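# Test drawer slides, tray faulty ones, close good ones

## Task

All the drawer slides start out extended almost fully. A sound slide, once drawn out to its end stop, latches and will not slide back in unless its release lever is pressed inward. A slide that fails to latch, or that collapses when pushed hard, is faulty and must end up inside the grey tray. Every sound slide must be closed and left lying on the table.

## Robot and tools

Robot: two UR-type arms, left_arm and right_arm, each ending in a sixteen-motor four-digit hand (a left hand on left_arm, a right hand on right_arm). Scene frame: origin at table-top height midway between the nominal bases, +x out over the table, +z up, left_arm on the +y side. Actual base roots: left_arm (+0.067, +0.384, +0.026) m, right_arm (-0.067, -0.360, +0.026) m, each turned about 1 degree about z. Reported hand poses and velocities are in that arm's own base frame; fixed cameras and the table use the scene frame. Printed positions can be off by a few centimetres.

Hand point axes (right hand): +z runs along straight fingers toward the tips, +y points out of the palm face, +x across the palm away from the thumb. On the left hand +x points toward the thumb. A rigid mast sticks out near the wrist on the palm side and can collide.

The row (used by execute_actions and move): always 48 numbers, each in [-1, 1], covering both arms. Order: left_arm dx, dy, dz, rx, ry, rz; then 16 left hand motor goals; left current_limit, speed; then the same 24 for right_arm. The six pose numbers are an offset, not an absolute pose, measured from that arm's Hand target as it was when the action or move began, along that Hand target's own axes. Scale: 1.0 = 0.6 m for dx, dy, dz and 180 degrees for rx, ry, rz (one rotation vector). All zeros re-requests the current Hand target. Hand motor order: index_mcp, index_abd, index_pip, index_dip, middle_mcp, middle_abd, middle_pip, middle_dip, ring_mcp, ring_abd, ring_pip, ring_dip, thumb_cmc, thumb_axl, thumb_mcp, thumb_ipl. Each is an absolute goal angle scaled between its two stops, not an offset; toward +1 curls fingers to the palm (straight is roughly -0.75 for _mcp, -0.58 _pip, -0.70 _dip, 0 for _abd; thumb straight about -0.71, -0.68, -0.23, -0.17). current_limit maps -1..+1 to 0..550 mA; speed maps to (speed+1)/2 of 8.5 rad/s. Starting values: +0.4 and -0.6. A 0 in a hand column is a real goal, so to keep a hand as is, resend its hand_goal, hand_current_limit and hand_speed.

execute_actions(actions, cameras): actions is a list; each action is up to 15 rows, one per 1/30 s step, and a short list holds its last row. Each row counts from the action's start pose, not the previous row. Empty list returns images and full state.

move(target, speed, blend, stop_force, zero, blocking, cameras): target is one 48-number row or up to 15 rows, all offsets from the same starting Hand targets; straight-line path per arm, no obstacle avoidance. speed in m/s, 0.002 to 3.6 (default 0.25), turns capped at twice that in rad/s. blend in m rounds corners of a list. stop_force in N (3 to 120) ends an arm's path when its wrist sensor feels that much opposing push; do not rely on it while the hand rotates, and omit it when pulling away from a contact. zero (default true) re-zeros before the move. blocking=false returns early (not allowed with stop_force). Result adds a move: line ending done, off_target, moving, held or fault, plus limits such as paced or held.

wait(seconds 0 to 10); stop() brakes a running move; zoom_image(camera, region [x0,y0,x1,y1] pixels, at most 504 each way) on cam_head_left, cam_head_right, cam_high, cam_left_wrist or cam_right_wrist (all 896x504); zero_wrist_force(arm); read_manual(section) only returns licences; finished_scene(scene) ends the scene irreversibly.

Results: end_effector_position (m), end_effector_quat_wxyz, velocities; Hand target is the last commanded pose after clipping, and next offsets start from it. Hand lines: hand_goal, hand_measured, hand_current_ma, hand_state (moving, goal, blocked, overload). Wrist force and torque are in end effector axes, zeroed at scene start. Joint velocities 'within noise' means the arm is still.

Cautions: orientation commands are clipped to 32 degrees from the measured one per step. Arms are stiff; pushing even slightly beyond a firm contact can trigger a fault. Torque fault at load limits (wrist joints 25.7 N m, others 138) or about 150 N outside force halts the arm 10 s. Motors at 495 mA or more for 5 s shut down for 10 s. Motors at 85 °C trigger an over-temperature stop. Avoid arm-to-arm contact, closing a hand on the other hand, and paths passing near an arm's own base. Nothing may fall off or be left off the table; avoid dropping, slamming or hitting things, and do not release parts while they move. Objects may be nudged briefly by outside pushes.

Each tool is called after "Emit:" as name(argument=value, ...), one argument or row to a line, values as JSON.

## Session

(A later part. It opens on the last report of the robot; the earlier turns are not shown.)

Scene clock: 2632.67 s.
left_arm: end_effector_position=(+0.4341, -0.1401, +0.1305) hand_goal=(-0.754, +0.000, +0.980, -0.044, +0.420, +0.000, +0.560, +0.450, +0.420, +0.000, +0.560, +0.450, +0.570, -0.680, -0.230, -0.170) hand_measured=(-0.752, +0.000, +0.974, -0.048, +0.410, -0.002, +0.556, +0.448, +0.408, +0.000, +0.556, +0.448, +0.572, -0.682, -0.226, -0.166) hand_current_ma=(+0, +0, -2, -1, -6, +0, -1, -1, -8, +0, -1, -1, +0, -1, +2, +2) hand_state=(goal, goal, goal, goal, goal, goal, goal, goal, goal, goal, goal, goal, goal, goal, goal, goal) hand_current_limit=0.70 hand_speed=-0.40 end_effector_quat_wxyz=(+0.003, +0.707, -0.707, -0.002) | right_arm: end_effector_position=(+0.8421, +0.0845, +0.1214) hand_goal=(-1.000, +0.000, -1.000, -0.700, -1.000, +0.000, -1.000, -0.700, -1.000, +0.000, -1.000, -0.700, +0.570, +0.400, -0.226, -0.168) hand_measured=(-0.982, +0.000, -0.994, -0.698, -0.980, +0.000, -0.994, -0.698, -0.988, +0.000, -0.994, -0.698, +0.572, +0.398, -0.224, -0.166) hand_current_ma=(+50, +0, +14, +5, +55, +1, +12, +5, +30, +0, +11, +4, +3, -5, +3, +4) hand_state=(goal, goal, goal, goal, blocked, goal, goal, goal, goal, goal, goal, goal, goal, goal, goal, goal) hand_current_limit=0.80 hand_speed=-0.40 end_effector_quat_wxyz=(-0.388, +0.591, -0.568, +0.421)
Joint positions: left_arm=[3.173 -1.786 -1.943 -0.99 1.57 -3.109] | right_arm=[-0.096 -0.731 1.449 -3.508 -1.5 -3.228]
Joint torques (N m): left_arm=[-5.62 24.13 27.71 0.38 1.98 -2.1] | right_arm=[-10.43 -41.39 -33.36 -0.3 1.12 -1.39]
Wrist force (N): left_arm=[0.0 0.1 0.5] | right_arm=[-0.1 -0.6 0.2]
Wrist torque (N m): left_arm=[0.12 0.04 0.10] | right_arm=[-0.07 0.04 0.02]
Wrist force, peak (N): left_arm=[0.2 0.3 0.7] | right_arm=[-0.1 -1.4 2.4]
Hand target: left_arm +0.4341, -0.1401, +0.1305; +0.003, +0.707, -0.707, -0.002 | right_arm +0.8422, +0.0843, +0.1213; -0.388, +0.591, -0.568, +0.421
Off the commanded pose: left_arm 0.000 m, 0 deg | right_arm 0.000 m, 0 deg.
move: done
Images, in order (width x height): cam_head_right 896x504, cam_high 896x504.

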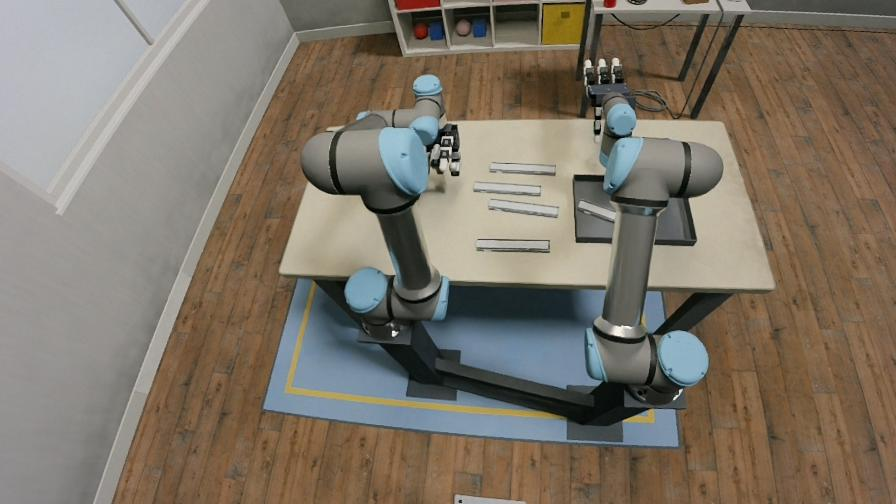

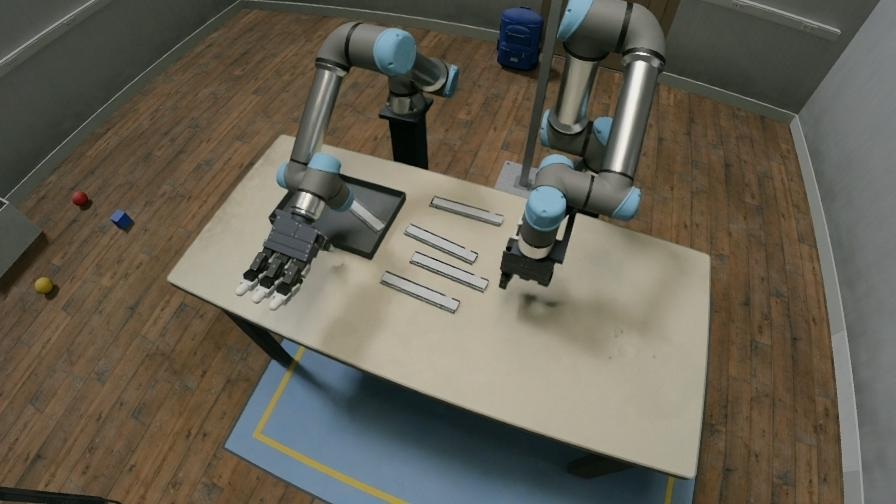

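Emit:
execute_actions(
  actions=[],
  cameras=["cam_head_left","cam_high"],
)

Emit:
zoom_image(
  camera="cam_head_left",
  region=[560, 150, 740, 270],
)

Emit:
zoom_image(
  camera="cam_high",
  region=[260, 160, 420, 270],
)

Scene clock: 2650.27 s.
left_arm: end_effector_position=(+0.4341, -0.1401, +0.1305) hand_goal=(-0.754, +0.000, +0.980, -0.044, +0.420, +0.000, +0.560, +0.450, +0.420, +0.000, +0.560, +0.450, +0.570, -0.680, -0.230, -0.170) hand_measured=(-0.752, +0.000, +0.974, -0.048, +0.410, -0.002, +0.556, +0.448, +0.408, +0.000, +0.556, +0.448, +0.572, -0.682, -0.226, -0.166) hand_current_ma=(+0, +0, -2, -1, -6, +0, -1, -1, -8, +0, -1, -1, +0, -1, +2, +2) hand_state=(goal, goal, goal, goal, goal, goal, goal, goal, goal, goal, goal, goal, goal, goal, goal, goal) hand_current_limit=0.70 hand_speed=-0.40 end_effector_quat_wxyz=(+0.003, +0.707, -0.707, -0.002) | right_arm: end_effector_position=(+0.8422, +0.0843, +0.1213) hand_goal=(-1.000, +0.000, -1.000, -0.700, -1.000, +0.000, -1.000, -0.700, -1.000, +0.000, -1.000, -0.700, +0.570, +0.400, -0.226, -0.168) hand_measured=(-0.982, +0.000, -0.994, -0.698, -0.980, +0.000, -0.994, -0.698, -0.988, +0.000, -0.994, -0.698, +0.572, +0.398, -0.224, -0.166) hand_current_ma=(+50, +0, +14, +5, +55, +1, +12, +5, +30, +0, +11, +4, +3, -5, +3, +4) hand_state=(goal, goal, goal, goal, blocked, goal, goal, goal, goal, goal, goal, goal, goal, goal, goal, goal) hand_current_limit=0.80 hand_speed=-0.40 end_effector_quat_wxyz=(-0.388, +0.591, -0.568, +0.421)
Joint positions: left_arm=[3.173 -1.786 -1.943 -0.99 1.57 -3.109] | right_arm=[-0.096 -0.73 1.449 -3.507 -1.5 -3.228]
Joint velocities: within noise
Joint torques (N m): left_arm=[-6.64 23.32 26.45 0.57 2.08 -2] | right_arm=[-11.4 -42.02 -31.95 -0.17 0.96 -1.98]
Wrist force (N): left_arm=[0.3 0.1 0.3] | right_arm=[0.0 -0.3 0.0]
Wrist torque (N m): left_arm=[0.15 0.01 0.11] | right_arm=[-0.03 0.02 0.03]
Wrist force, peak (N): left_arm=[0.3 0.6 0.7] | right_arm=[-0.1 -0.9 0.2]
Hand target: left_arm +0.4341, -0.1401, +0.1305; +0.003, +0.707, -0.707, -0.002 | right_arm +0.8422, +0.0843, +0.1213; -0.388, +0.591, -0.568, +0.421
Off the commanded pose: left_arm 0.000 m, 0 deg | right_arm 0.000 m, 0 deg.
Images, in order (width x height): cam_head_left 896x504, cam_high 896x504.

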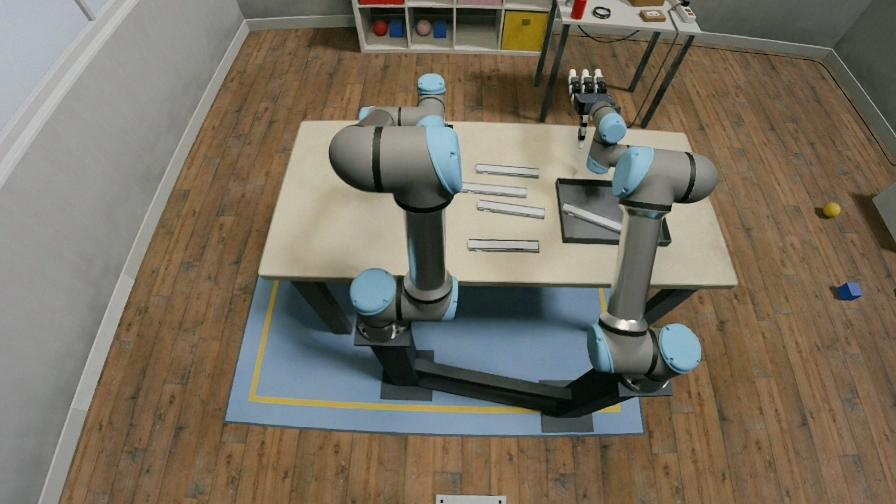

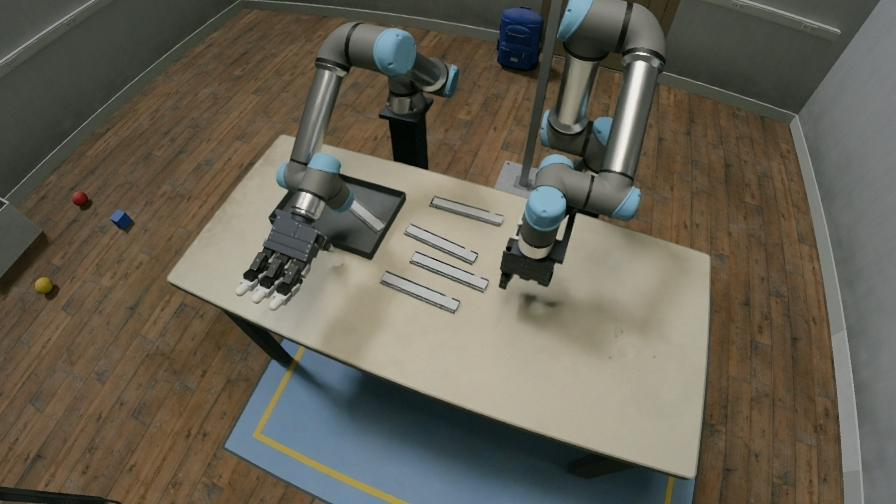

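Scaled by 2.800 from the camera's 896x504 image, which has a finer 1280x720 frame.

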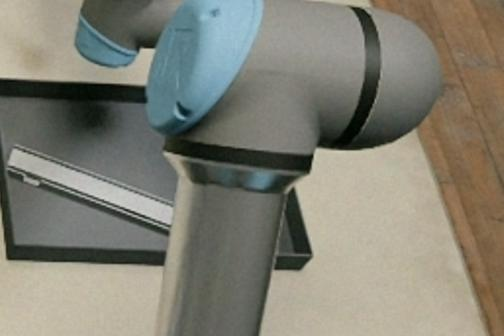

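Scaled by 3.150 from the camera's 896x504 image, which has a finer 1280x720 frame.

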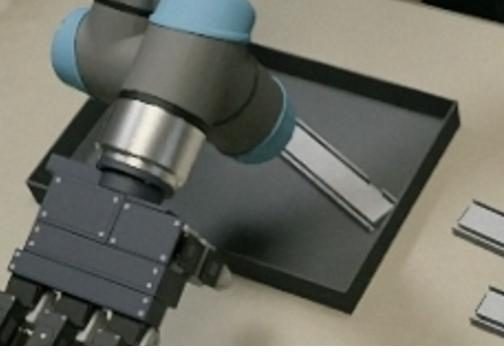

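Emit:
move(
  target=[
    [0,0,0,0,0,0,-0.753,0,0.98,-0.043,0.42,0,0.56,0.45,0.42,0,0.56,0.45,0.571,-0.68,-0.23,-0.17,0.7,-0.4,0.0040,-0.1556,-0.4505,-0.1389,-0.0090,0.0142,-1,0,-1,-0.7,-1,0,-1,-0.7,-1,0,-1,-0.7,0.571,0.401,-0.226,-0.168,0.8,-0.4],
  ],
  speed=0.3,
)

Emit:
move(
  target=[
    [0,0,0,0,0,0,-0.753,0,0.98,-0.043,0.42,0,0.56,0.45,0.42,0,0.56,0.45,0.571,-0.68,-0.23,-0.17,0.7,-0.4,0,0,0,-0.25,0,0,-0.75,0,-0.58,-0.7,-0.75,0,-0.58,-0.7,-0.75,0,-0.58,-0.7,0.571,0.401,-0.226,-0.168,0.8,-0.4],
  ],
  speed=0.3,
  cameras=["cam_head_right","cam_high","cam_right_wrist"],
)

Scene clock: 2709.20 s.
left_arm: end_effector_position=(+0.4341, -0.1401, +0.1305) hand_goal=(-0.754, +0.000, +0.980, -0.044, +0.420, +0.000, +0.560, +0.450, +0.420, +0.000, +0.560, +0.450, +0.570, -0.680, -0.230, -0.170) hand_measured=(-0.752, +0.000, +0.974, -0.048, +0.410, -0.002, +0.556, +0.448, +0.408, +0.000, +0.556, +0.448, +0.572, -0.682, -0.226, -0.166) hand_current_ma=(+0, +0, -2, -1, -6, +0, -1, -1, -8, +0, -1, -1, +0, -1, +2, +2) hand_state=(goal, goal, goal, goal, goal, goal, goal, goal, goal, goal, goal, goal, goal, goal, goal, goal) hand_current_limit=0.70 hand_speed=-0.40 end_effector_quat_wxyz=(+0.003, +0.707, -0.707, -0.002) | right_arm: end_effector_position=(+0.6208, +0.0921, +0.3019) hand_goal=(-1.000, +0.000, -1.000, -0.700, -1.000, +0.000, -1.000, -0.700, -1.000, +0.000, -1.000, -0.700, +0.570, +0.400, -0.226, -0.168) hand_measured=(-0.982, +0.000, -0.994, -0.698, -0.980, +0.000, -0.994, -0.698, -0.988, +0.000, -0.994, -0.698, +0.572, +0.398, -0.224, -0.166) hand_current_ma=(+50, +0, +14, +5, +55, +1, +12, +5, +30, +0, +11, +4, +3, -5, +3, +4) hand_state=(goal, goal, goal, goal, blocked, goal, goal, goal, goal, goal, goal, goal, goal, goal, goal, goal) hand_current_limit=0.80 hand_speed=-0.40 end_effector_quat_wxyz=(-0.268, +0.654, -0.653, +0.271)
Joint positions: left_arm=[3.173 -1.786 -1.943 -0.99 1.57 -3.109] | right_arm=[-0.123 -1.417 1.749 -2.68 -1.488 -3.231]
Joint torques (N m): left_arm=[-4.66 23.68 26.2 0.8 1.98 -1.9] | right_arm=[11.01 -43.9 -37.08 -0.48 -0.79 1.5]
Wrist force (N): left_arm=[0.1 0.4 0.4] | right_arm=[0.0 -0.8 0.1]
Wrist torque (N m): left_arm=[0.18 0.03 0.09] | right_arm=[-0.12 -0.03 0.09]
Wrist force, peak (N): left_arm=[0.1 0.4 0.8] | right_arm=[0.1 -0.7 -2.3]
Hand target: left_arm +0.4341, -0.1401, +0.1305; +0.003, +0.707, -0.707, -0.002 | right_arm +0.6208, +0.0922, +0.3021; -0.268, +0.654, -0.653, +0.271
Off the commanded pose: left_arm 0.000 m, 0 deg | right_arm 0.000 m, 0 deg.
move: done

Scene clock: 2711.03 s.
left_arm: end_effector_position=(+0.4341, -0.1401, +0.1305) hand_goal=(-0.754, +0.000, +0.980, -0.044, +0.420, +0.000, +0.560, +0.450, +0.420, +0.000, +0.560, +0.450, +0.570, -0.680, -0.230, -0.170) hand_measured=(-0.752, +0.000, +0.974, -0.048, +0.410, -0.002, +0.556, +0.448, +0.408, +0.000, +0.556, +0.448, +0.572, -0.682, -0.226, -0.166) hand_current_ma=(+0, +0, -2, -1, -6, +0, -1, -1, -8, +0, -1, -1, +0, -1, +2, +2) hand_state=(goal, goal, goal, goal, goal, goal, goal, goal, goal, goal, goal, goal, goal, goal, goal, goal) hand_current_limit=0.70 hand_speed=-0.40 end_effector_quat_wxyz=(+0.003, +0.707, -0.707, -0.002) | right_arm: end_effector_position=(+0.6207, +0.0923, +0.3020) hand_goal=(-0.750, +0.000, -0.580, -0.700, -0.750, +0.000, -0.580, -0.700, -0.750, +0.000, -0.580, -0.700, +0.570, +0.400, -0.226, -0.168) hand_measured=(-0.746, +0.000, -0.582, -0.698, -0.744, +0.000, -0.582, -0.698, -0.744, +0.000, -0.582, -0.698, +0.572, +0.398, -0.224, -0.166) hand_current_ma=(+9, +0, -1, +4, +10, +1, -1, +4, +11, +0, -1, +4, +3, -5, +3, +4) hand_state=(goal, goal, goal, goal, goal, goal, goal, goal, goal, goal, goal, goal, goal, goal, goal, goal) hand_current_limit=0.80 hand_speed=-0.40 end_effector_quat_wxyz=(+0.003, +0.707, -0.707, +0.000)
Joint positions: left_arm=[3.173 -1.786 -1.943 -0.99 1.57 -3.109] | right_arm=[-0.089 -1.066 1.073 -1.575 -1.575 -3.231]
Joint torques (N m): left_arm=[-5.04 24.75 25.7 0.76 2.05 -1.85] | right_arm=[-2.95 -40.42 -35.35 0.18 1.81 -1.47]
Wrist force (N): left_arm=[0.0 0.0 0.4] | right_arm=[-0.1 -0.3 -0.2]
Wrist torque (N m): left_arm=[0.12 0.04 0.10] | right_arm=[0.04 -0.06 -0.07]
Wrist force, peak (N): left_arm=[0.1 0.2 0.9] | right_arm=[0.3 -1.2 -0.2]
Hand target: left_arm +0.4341, -0.1401, +0.1305; +0.003, +0.707, -0.707, -0.002 | right_arm +0.6208, +0.0922, +0.3021; +0.003, +0.707, -0.707, +0.000
Off the commanded pose: left_arm 0.000 m, 0 deg | right_arm 0.000 m, 0 deg.
move: done
camera_calibration:
cam_right_wrist: T_world_to_cam=[[-0.661279, 0.750065, -0.0106149, 0.376945], [0.510957, 0.460744, 0.725698, -0.62597], [0.549212, 0.474465, -0.687932, -0.0506887], [0, 0, 0, 1]] pos_world=[0.596948, 0.0297283, 0.423396]
Images, in order (width x height): cam_head_right 896x504, cam_high 896x504, cam_right_wrist 896x504.

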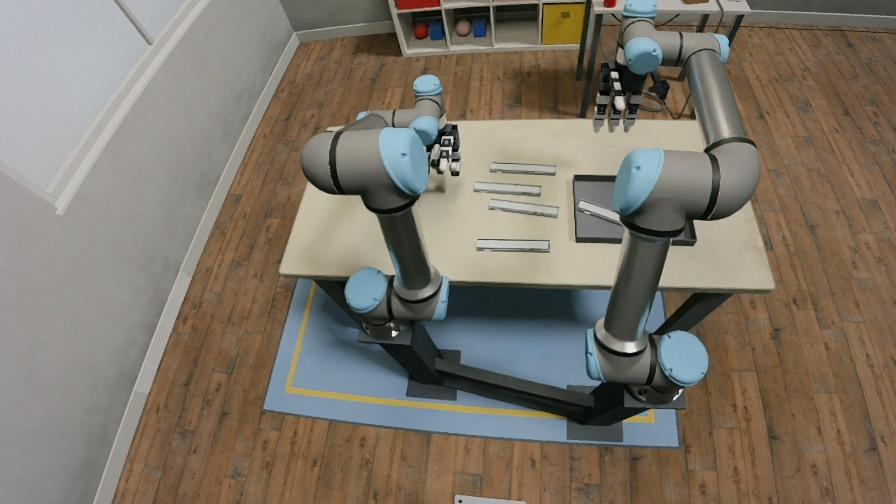

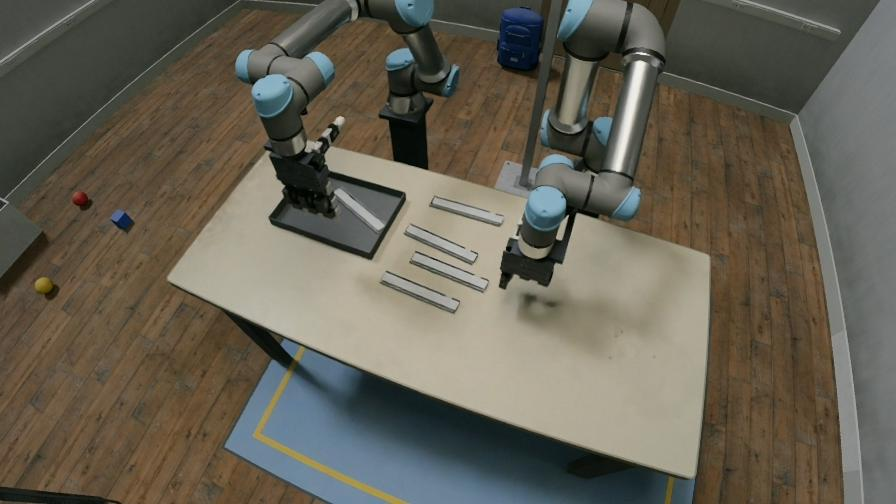

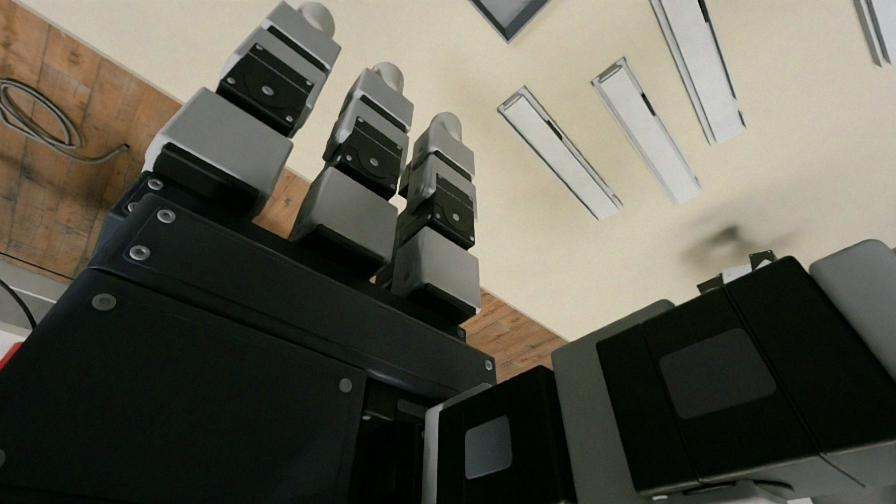

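Emit:
move(
  target=[
    [0,0,0,0,0,0,-0.753,0,0.98,-0.043,0.42,0,0.56,0.45,0.42,0,0.56,0.45,0.571,-0.68,-0.23,-0.17,0.7,-0.4,0.0020,0.1817,0.17,0,0,0,-0.75,0,-0.58,-0.7,-0.75,0,-0.58,-0.7,-0.75,0,-0.58,-0.7,0.571,0.401,-0.226,-0.168,0.8,-0.4],
  ],
  speed=0.25,
  cameras=["cam_head_left","cam_high","cam_right_wrist"],
)

Emit:
zoom_image(
  camera="cam_high",
  region=[240, 140, 420, 270],
)

Emit:
zoom_image(
  camera="cam_head_left",
  region=[540, 120, 720, 270],
)

Scene clock: 2720.17 s.
left_arm: end_effector_position=(+0.4341, -0.1401, +0.1305) hand_goal=(-0.754, +0.000, +0.980, -0.044, +0.420, +0.000, +0.560, +0.450, +0.420, +0.000, +0.560, +0.450, +0.570, -0.680, -0.230, -0.170) hand_measured=(-0.752, +0.000, +0.974, -0.048, +0.410, -0.002, +0.556, +0.448, +0.408, +0.000, +0.556, +0.448, +0.572, -0.682, -0.226, -0.166) hand_current_ma=(+0, +0, -2, -1, -6, +0, -1, -1, -8, +0, -1, -1, +0, -1, +2, +2) hand_state=(goal, goal, goal, goal, goal, goal, goal, goal, goal, goal, goal, goal, goal, goal, goal, goal) hand_current_limit=0.70 hand_speed=-0.40 end_effector_quat_wxyz=(+0.003, +0.707, -0.707, -0.002) | right_arm: end_effector_position=(+0.5114, +0.0906, +0.2005) hand_goal=(-0.750, +0.000, -0.580, -0.700, -0.750, +0.000, -0.580, -0.700, -0.750, +0.000, -0.580, -0.700, +0.570, +0.400, -0.226, -0.168) hand_measured=(-0.748, +0.000, -0.582, -0.698, -0.748, +0.000, -0.582, -0.698, -0.748, +0.000, -0.582, -0.698, +0.572, +0.398, -0.224, -0.166) hand_current_ma=(+4, +0, -1, +4, +4, +1, -1, +4, +4, +0, -1, +4, +3, -5, +3, +4) hand_state=(goal, goal, goal, goal, goal, goal, goal, goal, goal, goal, goal, goal, goal, goal, goal, goal) hand_current_limit=0.80 hand_speed=-0.40 end_effector_quat_wxyz=(+0.003, +0.707, -0.707, +0.000)
Joint positions: left_arm=[3.173 -1.786 -1.943 -0.99 1.57 -3.109] | right_arm=[-0.109 -1.284 1.649 -1.932 -1.575 -3.25]
Joint torques (N m): left_arm=[-5.04 23.42 27.08 1 1.82 -1.88] | right_arm=[12.21 -38.1 -6.97 -4.83 0.35 2.12]
Wrist force (N): left_arm=[0.2 0.3 0.5] | right_arm=[0.1 -0.6 0.0]
Wrist torque (N m): left_arm=[0.15 0.02 0.10] | right_arm=[-0.04 -0.08 0.04]
Wrist force, peak (N): left_arm=[0.2 0.6 0.6] | right_arm=[-0.1 -2.0 -1.8]
Hand target: left_arm +0.4341, -0.1401, +0.1305; +0.003, +0.707, -0.707, -0.002 | right_arm +0.5114, +0.0906, +0.2005; +0.003, +0.707, -0.707, +0.000
Off the commanded pose: left_arm 0.000 m, 0 deg | right_arm 0.000 m, 0 deg.
move: done
camera_calibration:
cam_right_wrist: T_world_to_cam=[[-0.661206, 0.750131, -0.0105123, 0.304795], [0.511051, 0.460638, 0.725699, -0.495723], [0.549212, 0.474464, -0.687932, -0.0596785], [0, 0, 0, 1]] pos_world=[0.487648, 0.0280281, 0.321896]
Images, in order (width x height): cam_head_left 896x504, cam_high 896x504, cam_right_wrist 896x504.

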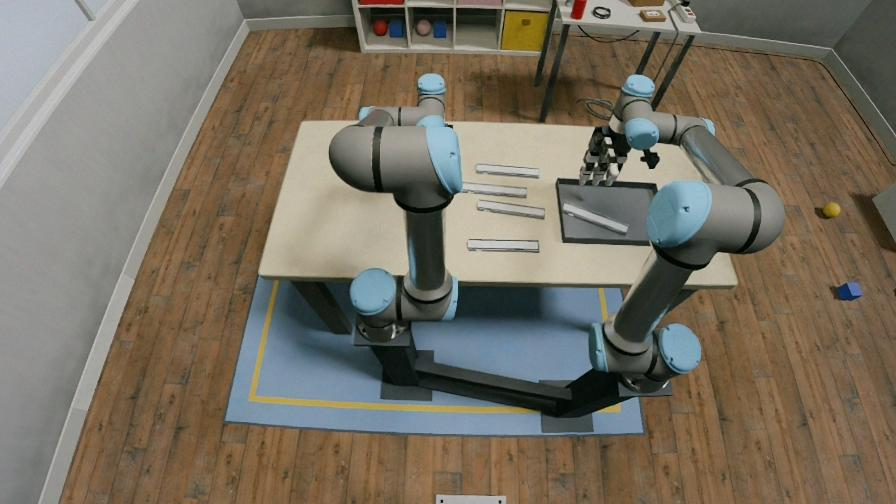

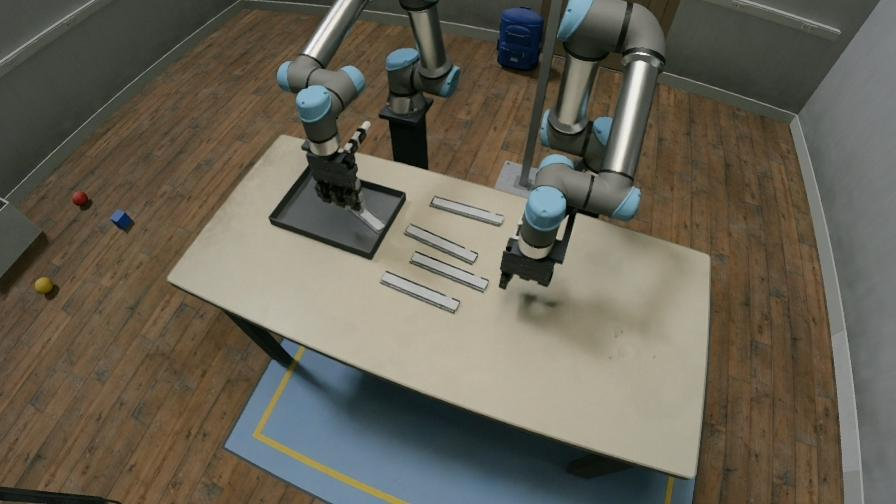

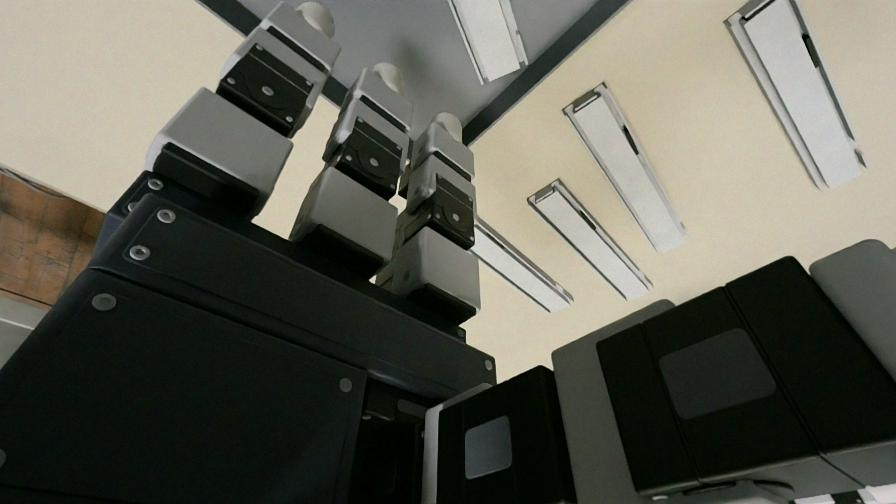

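Scaled by 2.800 from the camera's 896x504 image, which has a finer 1280x720 frame.

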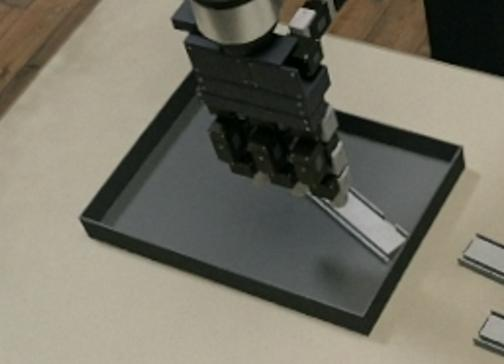

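Scaled by 2.800 from the camera's 896x504 image, which has a finer 1280x720 frame.

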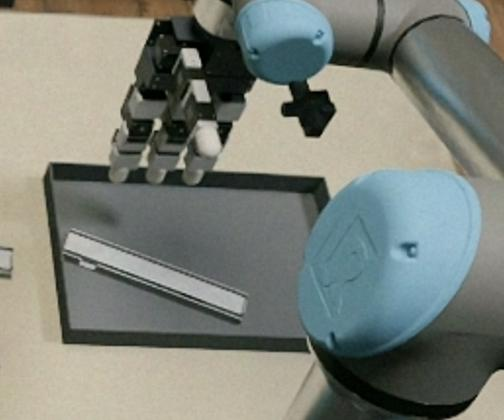

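Emit:
move(
  target=[
    [0,0,0,0,0,0,-0.753,0,0.98,-0.043,0.42,0,0.56,0.45,0.42,0,0.56,0.45,0.571,-0.68,-0.23,-0.17,0.7,-0.4,0,0,0.13,0,0,0,-0.75,0,-0.58,-0.7,-0.75,0,-0.58,-0.7,-0.75,0,-0.58,-0.7,0.571,0.401,-0.226,-0.168,0.8,-0.4],
  ],
  speed=0.15,
)

Emit:
move(
  target=[
    [0,0,0,0,0,0,-0.753,0,0.98,-0.043,0.42,0,0.56,0.45,0.42,0,0.56,0.45,0.571,-0.68,-0.23,-0.17,0.7,-0.4,0,0,0.0308,0,0,0,-0.75,0,-0.58,-0.7,-0.75,0,-0.58,-0.7,-0.75,0,-0.58,-0.7,0.571,0.401,-0.226,-0.168,0.8,-0.4],
  ],
  speed=0.03,
  stop_force=4,
  cameras=["cam_head_left"],
)

Emit:
zoom_image(
  camera="cam_head_left",
  region=[540, 150, 720, 270],
)

Scene clock: 2735.57 s.
left_arm: end_effector_position=(+0.4341, -0.1401, +0.1305) hand_goal=(-0.754, +0.000, +0.980, -0.044, +0.420, +0.000, +0.560, +0.450, +0.420, +0.000, +0.560, +0.450, +0.570, -0.680, -0.230, -0.170) hand_measured=(-0.752, +0.000, +0.974, -0.048, +0.410, -0.002, +0.556, +0.448, +0.408, +0.000, +0.556, +0.448, +0.572, -0.682, -0.226, -0.166) hand_current_ma=(+0, +0, -2, -1, -6, +0, -1, -1, -8, +0, -1, -1, +0, -1, +2, +2) hand_state=(goal, goal, goal, goal, goal, goal, goal, goal, goal, goal, goal, goal, goal, goal, goal, goal) hand_current_limit=0.70 hand_speed=-0.40 end_effector_quat_wxyz=(+0.003, +0.707, -0.707, -0.002) | right_arm: end_effector_position=(+0.5110, +0.0903, +0.1225) hand_goal=(-0.750, +0.000, -0.580, -0.700, -0.750, +0.000, -0.580, -0.700, -0.750, +0.000, -0.580, -0.700, +0.570, +0.400, -0.226, -0.168) hand_measured=(-0.748, +0.000, -0.582, -0.698, -0.748, +0.000, -0.582, -0.698, -0.748, +0.000, -0.582, -0.698, +0.572, +0.398, -0.224, -0.166) hand_current_ma=(+4, +0, -1, +4, +4, +1, -1, +4, +4, +0, -1, +4, +3, -5, +3, +4) hand_state=(goal, goal, goal, goal, goal, goal, goal, goal, goal, goal, goal, goal, goal, goal, goal, goal) hand_current_limit=0.80 hand_speed=-0.40 end_effector_quat_wxyz=(+0.003, +0.707, -0.707, +0.000)
Joint positions: left_arm=[3.173 -1.786 -1.943 -0.99 1.57 -3.109] | right_arm=[-0.109 -1.203 1.758 -2.123 -1.575 -3.251]
Joint torques (N m): left_arm=[-4.78 24.54 26.52 1.41 1.73 -1.69] | right_arm=[-11.15 -42.83 -28.62 -4.3 1.46 -1.31]
Wrist force (N): left_arm=[0.2 0.3 0.6] | right_arm=[-0.1 -0.4 -0.2]
Wrist torque (N m): left_arm=[0.14 0.02 0.11] | right_arm=[0.02 -0.04 0.02]
Wrist force, peak (N): left_arm=[-0.2 0.3 0.8] | right_arm=[0.0 -0.6 -2.0]
Hand target: left_arm +0.4341, -0.1401, +0.1305; +0.003, +0.707, -0.707, -0.002 | right_arm +0.5111, +0.0903, +0.1225; +0.003, +0.707, -0.707, +0.000
Off the commanded pose: left_arm 0.000 m, 0 deg | right_arm 0.000 m, 0 deg.
move: done

Scene clock: 2737.23 s.
left_arm: end_effector_position=(+0.4341, -0.1401, +0.1305) hand_goal=(-0.754, +0.000, +0.980, -0.044, +0.420, +0.000, +0.560, +0.450, +0.420, +0.000, +0.560, +0.450, +0.570, -0.680, -0.230, -0.170) hand_measured=(-0.752, +0.000, +0.974, -0.048, +0.410, -0.002, +0.556, +0.448, +0.408, +0.000, +0.556, +0.448, +0.572, -0.682, -0.226, -0.166) hand_current_ma=(+0, +0, -2, -1, -6, +0, -1, -1, -8, +0, -1, -1, +0, -1, +2, +2) hand_state=(goal, goal, goal, goal, goal, goal, goal, goal, goal, goal, goal, goal, goal, goal, goal, goal) hand_current_limit=0.70 hand_speed=-0.40 end_effector_quat_wxyz=(+0.003, +0.707, -0.707, -0.002) | right_arm: end_effector_position=(+0.5110, +0.0902, +0.1040) hand_goal=(-0.750, +0.000, -0.580, -0.700, -0.750, +0.000, -0.580, -0.700, -0.750, +0.000, -0.580, -0.700, +0.570, +0.400, -0.226, -0.168) hand_measured=(-0.748, +0.000, -0.582, -0.698, -0.748, +0.000, -0.582, -0.698, -0.748, +0.000, -0.582, -0.698, +0.572, +0.398, -0.224, -0.166) hand_current_ma=(+4, +0, -1, +4, +4, +1, -1, +4, +4, +0, -1, +4, +3, -5, +3, +4) hand_state=(goal, goal, goal, goal, goal, goal, goal, goal, goal, goal, goal, goal, goal, goal, goal, goal) hand_current_limit=0.80 hand_speed=-0.40 end_effector_quat_wxyz=(+0.003, +0.707, -0.707, +0.000)
Joint positions: left_arm=[3.173 -1.786 -1.943 -0.99 1.57 -3.109] | right_arm=[-0.11 -1.179 1.779 -2.168 -1.575 -3.251]
Joint torques (N m): left_arm=[-4.72 22.95 27.51 1.37 1.87 -1.83] | right_arm=[-11.98 -52.33 -33.34 0.15 1.26 -1.79]
Wrist force (N): left_arm=[0.3 0.6 0.6] | right_arm=[0.0 -0.5 -0.3]
Wrist torque (N m): left_arm=[0.18 0.01 0.10] | right_arm=[0.02 -0.06 0.03]
Wrist force, peak (N): left_arm=[0.3 0.6 0.6] | right_arm=[0.1 -0.4 -0.8]
Hand target: left_arm +0.4341, -0.1401, +0.1305; +0.003, +0.707, -0.707, -0.002 | right_arm +0.5110, +0.0902, +0.1040; +0.003, +0.707, -0.707, +0.000
Off the commanded pose: left_arm 0.000 m, 0 deg | right_arm 0.000 m, 0 deg.
move: done
Images, in order (width x height): cam_head_left 896x504.

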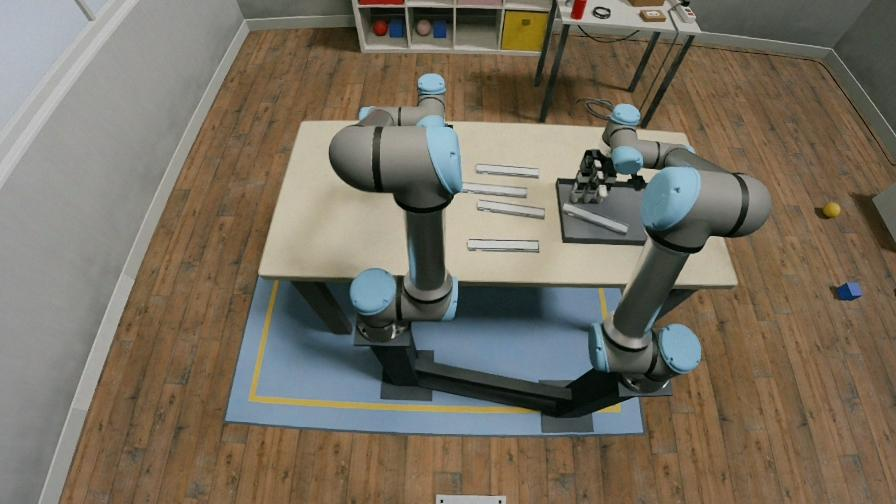

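Scaled by 2.800 from the camera's 896x504 image, which has a finer 1280x720 frame.

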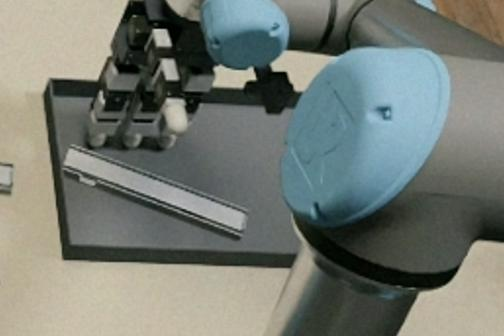

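Emit:
move(
  target=[
    [0,0,0,0,0,0,-0.753,0,0.98,-0.043,0.42,0,0.56,0.45,0.42,0,0.56,0.45,0.571,-0.68,-0.23,-0.17,0.7,-0.4,0,0.20,0,0,0,0,-0.75,0,-0.58,-0.7,-0.75,0,-0.58,-0.7,-0.75,0,-0.58,-0.7,0.571,0.401,-0.226,-0.168,0.8,-0.4],
  ],
  speed=0.04,
  stop_force=8,
  cameras=["cam_head_left"],
)

Emit:
zoom_image(
  camera="cam_head_left",
  region=[540, 150, 720, 270],
)

Scene clock: 2747.23 s.
left_arm: end_effector_position=(+0.4341, -0.1401, +0.1305) hand_goal=(-0.754, +0.000, +0.980, -0.044, +0.420, +0.000, +0.560, +0.450, +0.420, +0.000, +0.560, +0.450, +0.570, -0.680, -0.230, -0.170) hand_measured=(-0.752, +0.000, +0.974, -0.048, +0.410, -0.002, +0.556, +0.448, +0.408, +0.000, +0.556, +0.448, +0.572, -0.682, -0.226, -0.166) hand_current_ma=(+0, +0, -2, -1, -6, +0, -1, -1, -8, +0, -1, -1, +0, -1, +2, +2) hand_state=(goal, goal, goal, goal, goal, goal, goal, goal, goal, goal, goal, goal, goal, goal, goal, goal) hand_current_limit=0.70 hand_speed=-0.40 end_effector_quat_wxyz=(+0.003, +0.707, -0.707, -0.002) | right_arm: end_effector_position=(+0.3910, +0.0903, +0.1044) hand_goal=(-0.750, +0.000, -0.580, -0.700, -0.750, +0.000, -0.580, -0.700, -0.750, +0.000, -0.580, -0.700, +0.570, +0.400, -0.226, -0.168) hand_measured=(-0.760, +0.000, -0.588, -0.702, -0.756, +0.000, -0.584, -0.700, -0.752, +0.000, -0.582, -0.700, +0.572, +0.398, -0.224, -0.166) hand_current_ma=(-26, +0, -16, -4, -12, +1, -6, -1, -2, +0, -3, +0, +3, -5, +3, +4) hand_state=(goal, goal, goal, goal, goal, goal, goal, goal, goal, goal, goal, goal, goal, goal, goal, goal) hand_current_limit=0.80 hand_speed=-0.40 end_effector_quat_wxyz=(+0.003, +0.707, -0.707, +0.000)
Joint positions: left_arm=[3.173 -1.786 -1.943 -0.99 1.57 -3.109] | right_arm=[-0.138 -1.428 2.117 -2.256 -1.575 -3.279]
Joint torques (N m): left_arm=[-5.37 23.31 27.22 1.98 1.91 -1.9] | right_arm=[10.73 -13.83 -31.1 0.46 -0.42 2.02]
Wrist force (N): left_arm=[0.2 0.2 0.4] | right_arm=[0.0 -0.7 -0.4]
Wrist torque (N m): left_arm=[0.16 0.01 0.11] | right_arm=[0.09 -0.07 0.04]
Wrist force, peak (N): left_arm=[0.5 0.1 0.6] | right_arm=[0.5 -1.9 -1.4]
Hand target: left_arm +0.4341, -0.1401, +0.1305; +0.003, +0.707, -0.707, -0.002 | right_arm +0.3910, +0.0903, +0.1044; +0.003, +0.707, -0.707, +0.000
Off the commanded pose: left_arm 0.000 m, 0 deg | right_arm 0.000 m, 0 deg.
move: done
Images, in order (width x height): cam_head_left 896x504.

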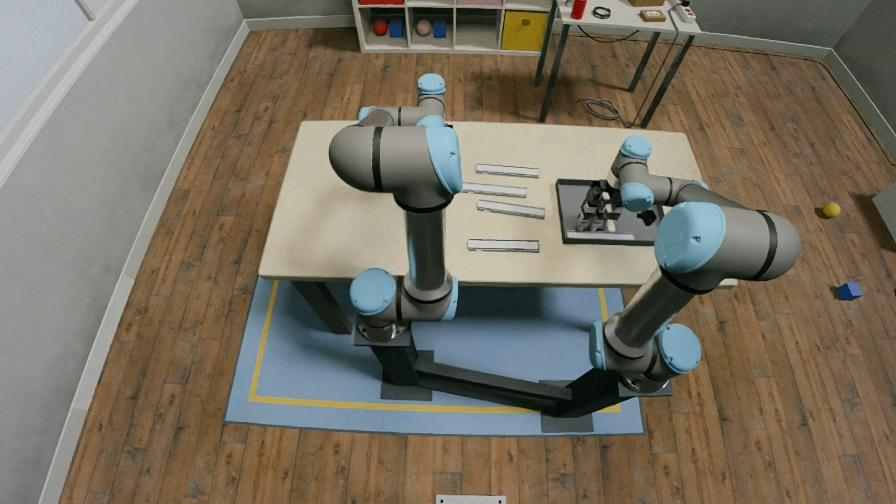

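Scaled by 2.800 from the camera's 896x504 image, which has a finer 1280x720 frame.

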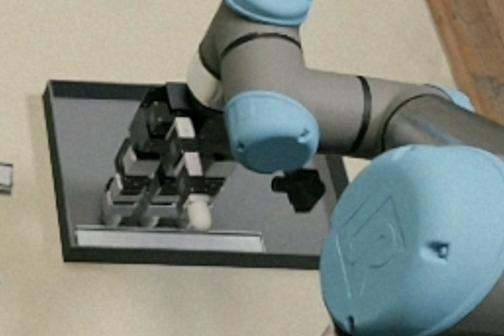

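Emit:
move(
  target=[
    [0,0,0,0,0,0,-0.753,0,0.98,-0.043,0.42,0,0.56,0.45,0.42,0,0.56,0.45,0.571,-0.68,-0.23,-0.17,0.7,-0.4,0,-0.02,-0.01,0,0,0,-0.75,0,-0.58,-0.7,-0.75,0,-0.58,-0.7,-0.75,0,-0.58,-0.7,0.571,0.401,-0.226,-0.168,0.8,-0.4],
    [0,0,0,0,0,0,-0.753,0,0.98,-0.043,0.42,0,0.56,0.45,0.42,0,0.56,0.45,0.571,-0.68,-0.23,-0.17,0.7,-0.4,0,-0.02,-0.20,0,0,0,-0.75,0,-0.58,-0.7,-0.75,0,-0.58,-0.7,-0.75,0,-0.58,-0.7,0.571,0.401,-0.226,-0.168,0.8,-0.4],
  ],
  speed=0.2,
  blend=0.005,
  cameras=["cam_head_right","cam_head_left"],
)

Emit:
zoom_image(
  camera="cam_head_right",
  region=[450, 150, 600, 260],
)

Emit:
zoom_image(
  camera="cam_head_left",
  region=[440, 150, 590, 260],
)

Scene clock: 2759.83 s.
left_arm: end_effector_position=(+0.4341, -0.1401, +0.1305) hand_goal=(-0.754, +0.000, +0.980, -0.044, +0.420, +0.000, +0.560, +0.450, +0.420, +0.000, +0.560, +0.450, +0.570, -0.680, -0.230, -0.170) hand_measured=(-0.752, +0.000, +0.974, -0.048, +0.410, -0.002, +0.556, +0.448, +0.408, +0.000, +0.556, +0.448, +0.572, -0.682, -0.226, -0.166) hand_current_ma=(+0, +0, -2, -1, -6, +0, -1, -1, -8, +0, -1, -1, +0, -1, +2, +2) hand_state=(goal, goal, goal, goal, goal, goal, goal, goal, goal, goal, goal, goal, goal, goal, goal, goal) hand_current_limit=0.70 hand_speed=-0.40 end_effector_quat_wxyz=(+0.003, +0.707, -0.707, -0.002) | right_arm: end_effector_position=(+0.4035, +0.0908, +0.2243) hand_goal=(-0.750, +0.000, -0.580, -0.700, -0.750, +0.000, -0.580, -0.700, -0.750, +0.000, -0.580, -0.700, +0.570, +0.400, -0.226, -0.168) hand_measured=(-0.752, +0.000, -0.582, -0.702, -0.750, +0.000, -0.582, -0.700, -0.750, +0.000, -0.582, -0.700, +0.572, +0.398, -0.224, -0.166) hand_current_ma=(-2, +0, -4, -4, -1, +1, -4, -1, +0, +0, -3, +0, +3, -5, +3, +4) hand_state=(goal, goal, goal, goal, goal, goal, goal, goal, goal, goal, goal, goal, goal, goal, goal, goal) hand_current_limit=0.80 hand_speed=-0.40 end_effector_quat_wxyz=(+0.003, +0.707, -0.707, +0.000)
Joint positions: left_arm=[3.173 -1.786 -1.943 -0.99 1.57 -3.109] | right_arm=[-0.133 -1.554 1.901 -1.915 -1.575 -3.274]
Joint torques (N m): left_arm=[-4.55 24.53 27.13 2.12 1.83 -1.65] | right_arm=[5.76 -21.34 -27.8 -0.25 -1.17 0.38]
Wrist force (N): left_arm=[0.2 0.3 0.5] | right_arm=[0.3 -0.2 -0.2]
Wrist torque (N m): left_arm=[0.16 0.02 0.10] | right_arm=[0.04 -0.10 -0.04]
Wrist force, peak (N): left_arm=[-0.2 0.5 0.7] | right_arm=[0.4 -0.3 -2.1]
Hand target: left_arm +0.4341, -0.1401, +0.1305; +0.003, +0.707, -0.707, -0.002 | right_arm +0.4035, +0.0908, +0.2244; +0.003, +0.707, -0.707, +0.000
Off the commanded pose: left_arm 0.000 m, 0 deg | right_arm 0.000 m, 0 deg.
move: done
Images, in order (width x height): cam_head_left 896x504, cam_head_right 896x504.

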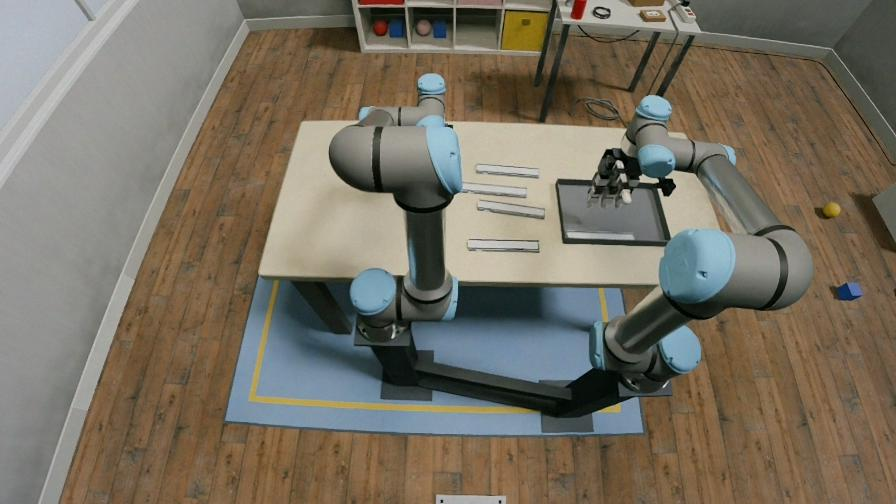

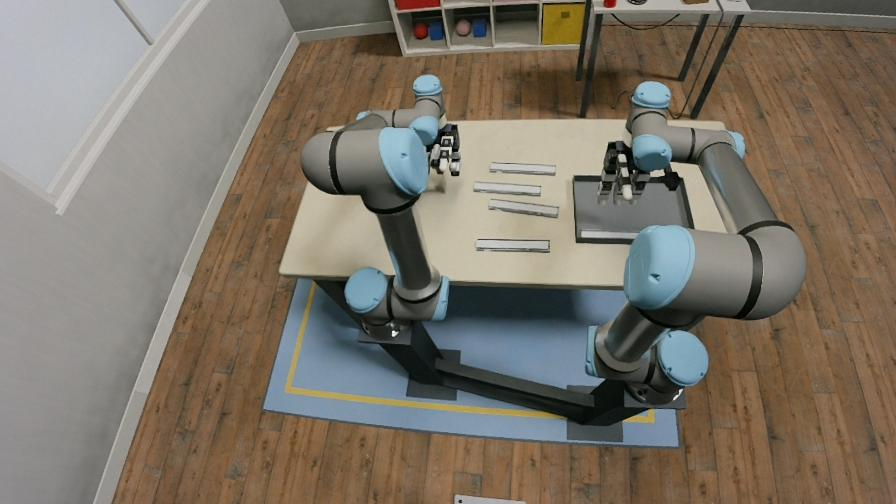

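Scaled by 3.360 from the camera's 896x504 image, which has a finer 1280x720 frame.

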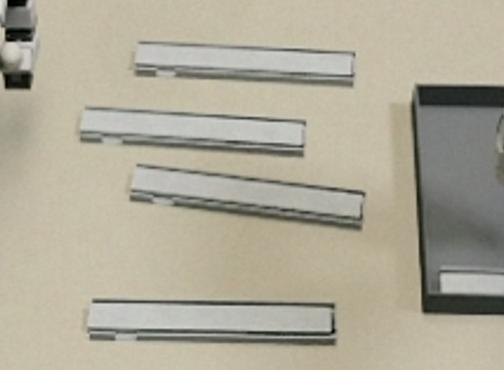

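Scaled by 3.360 from the camera's 896x504 image, which has a finer 1280x720 frame.

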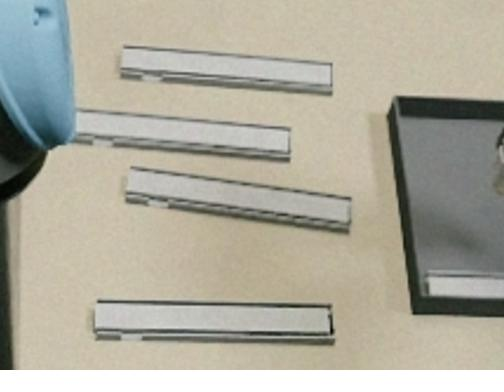

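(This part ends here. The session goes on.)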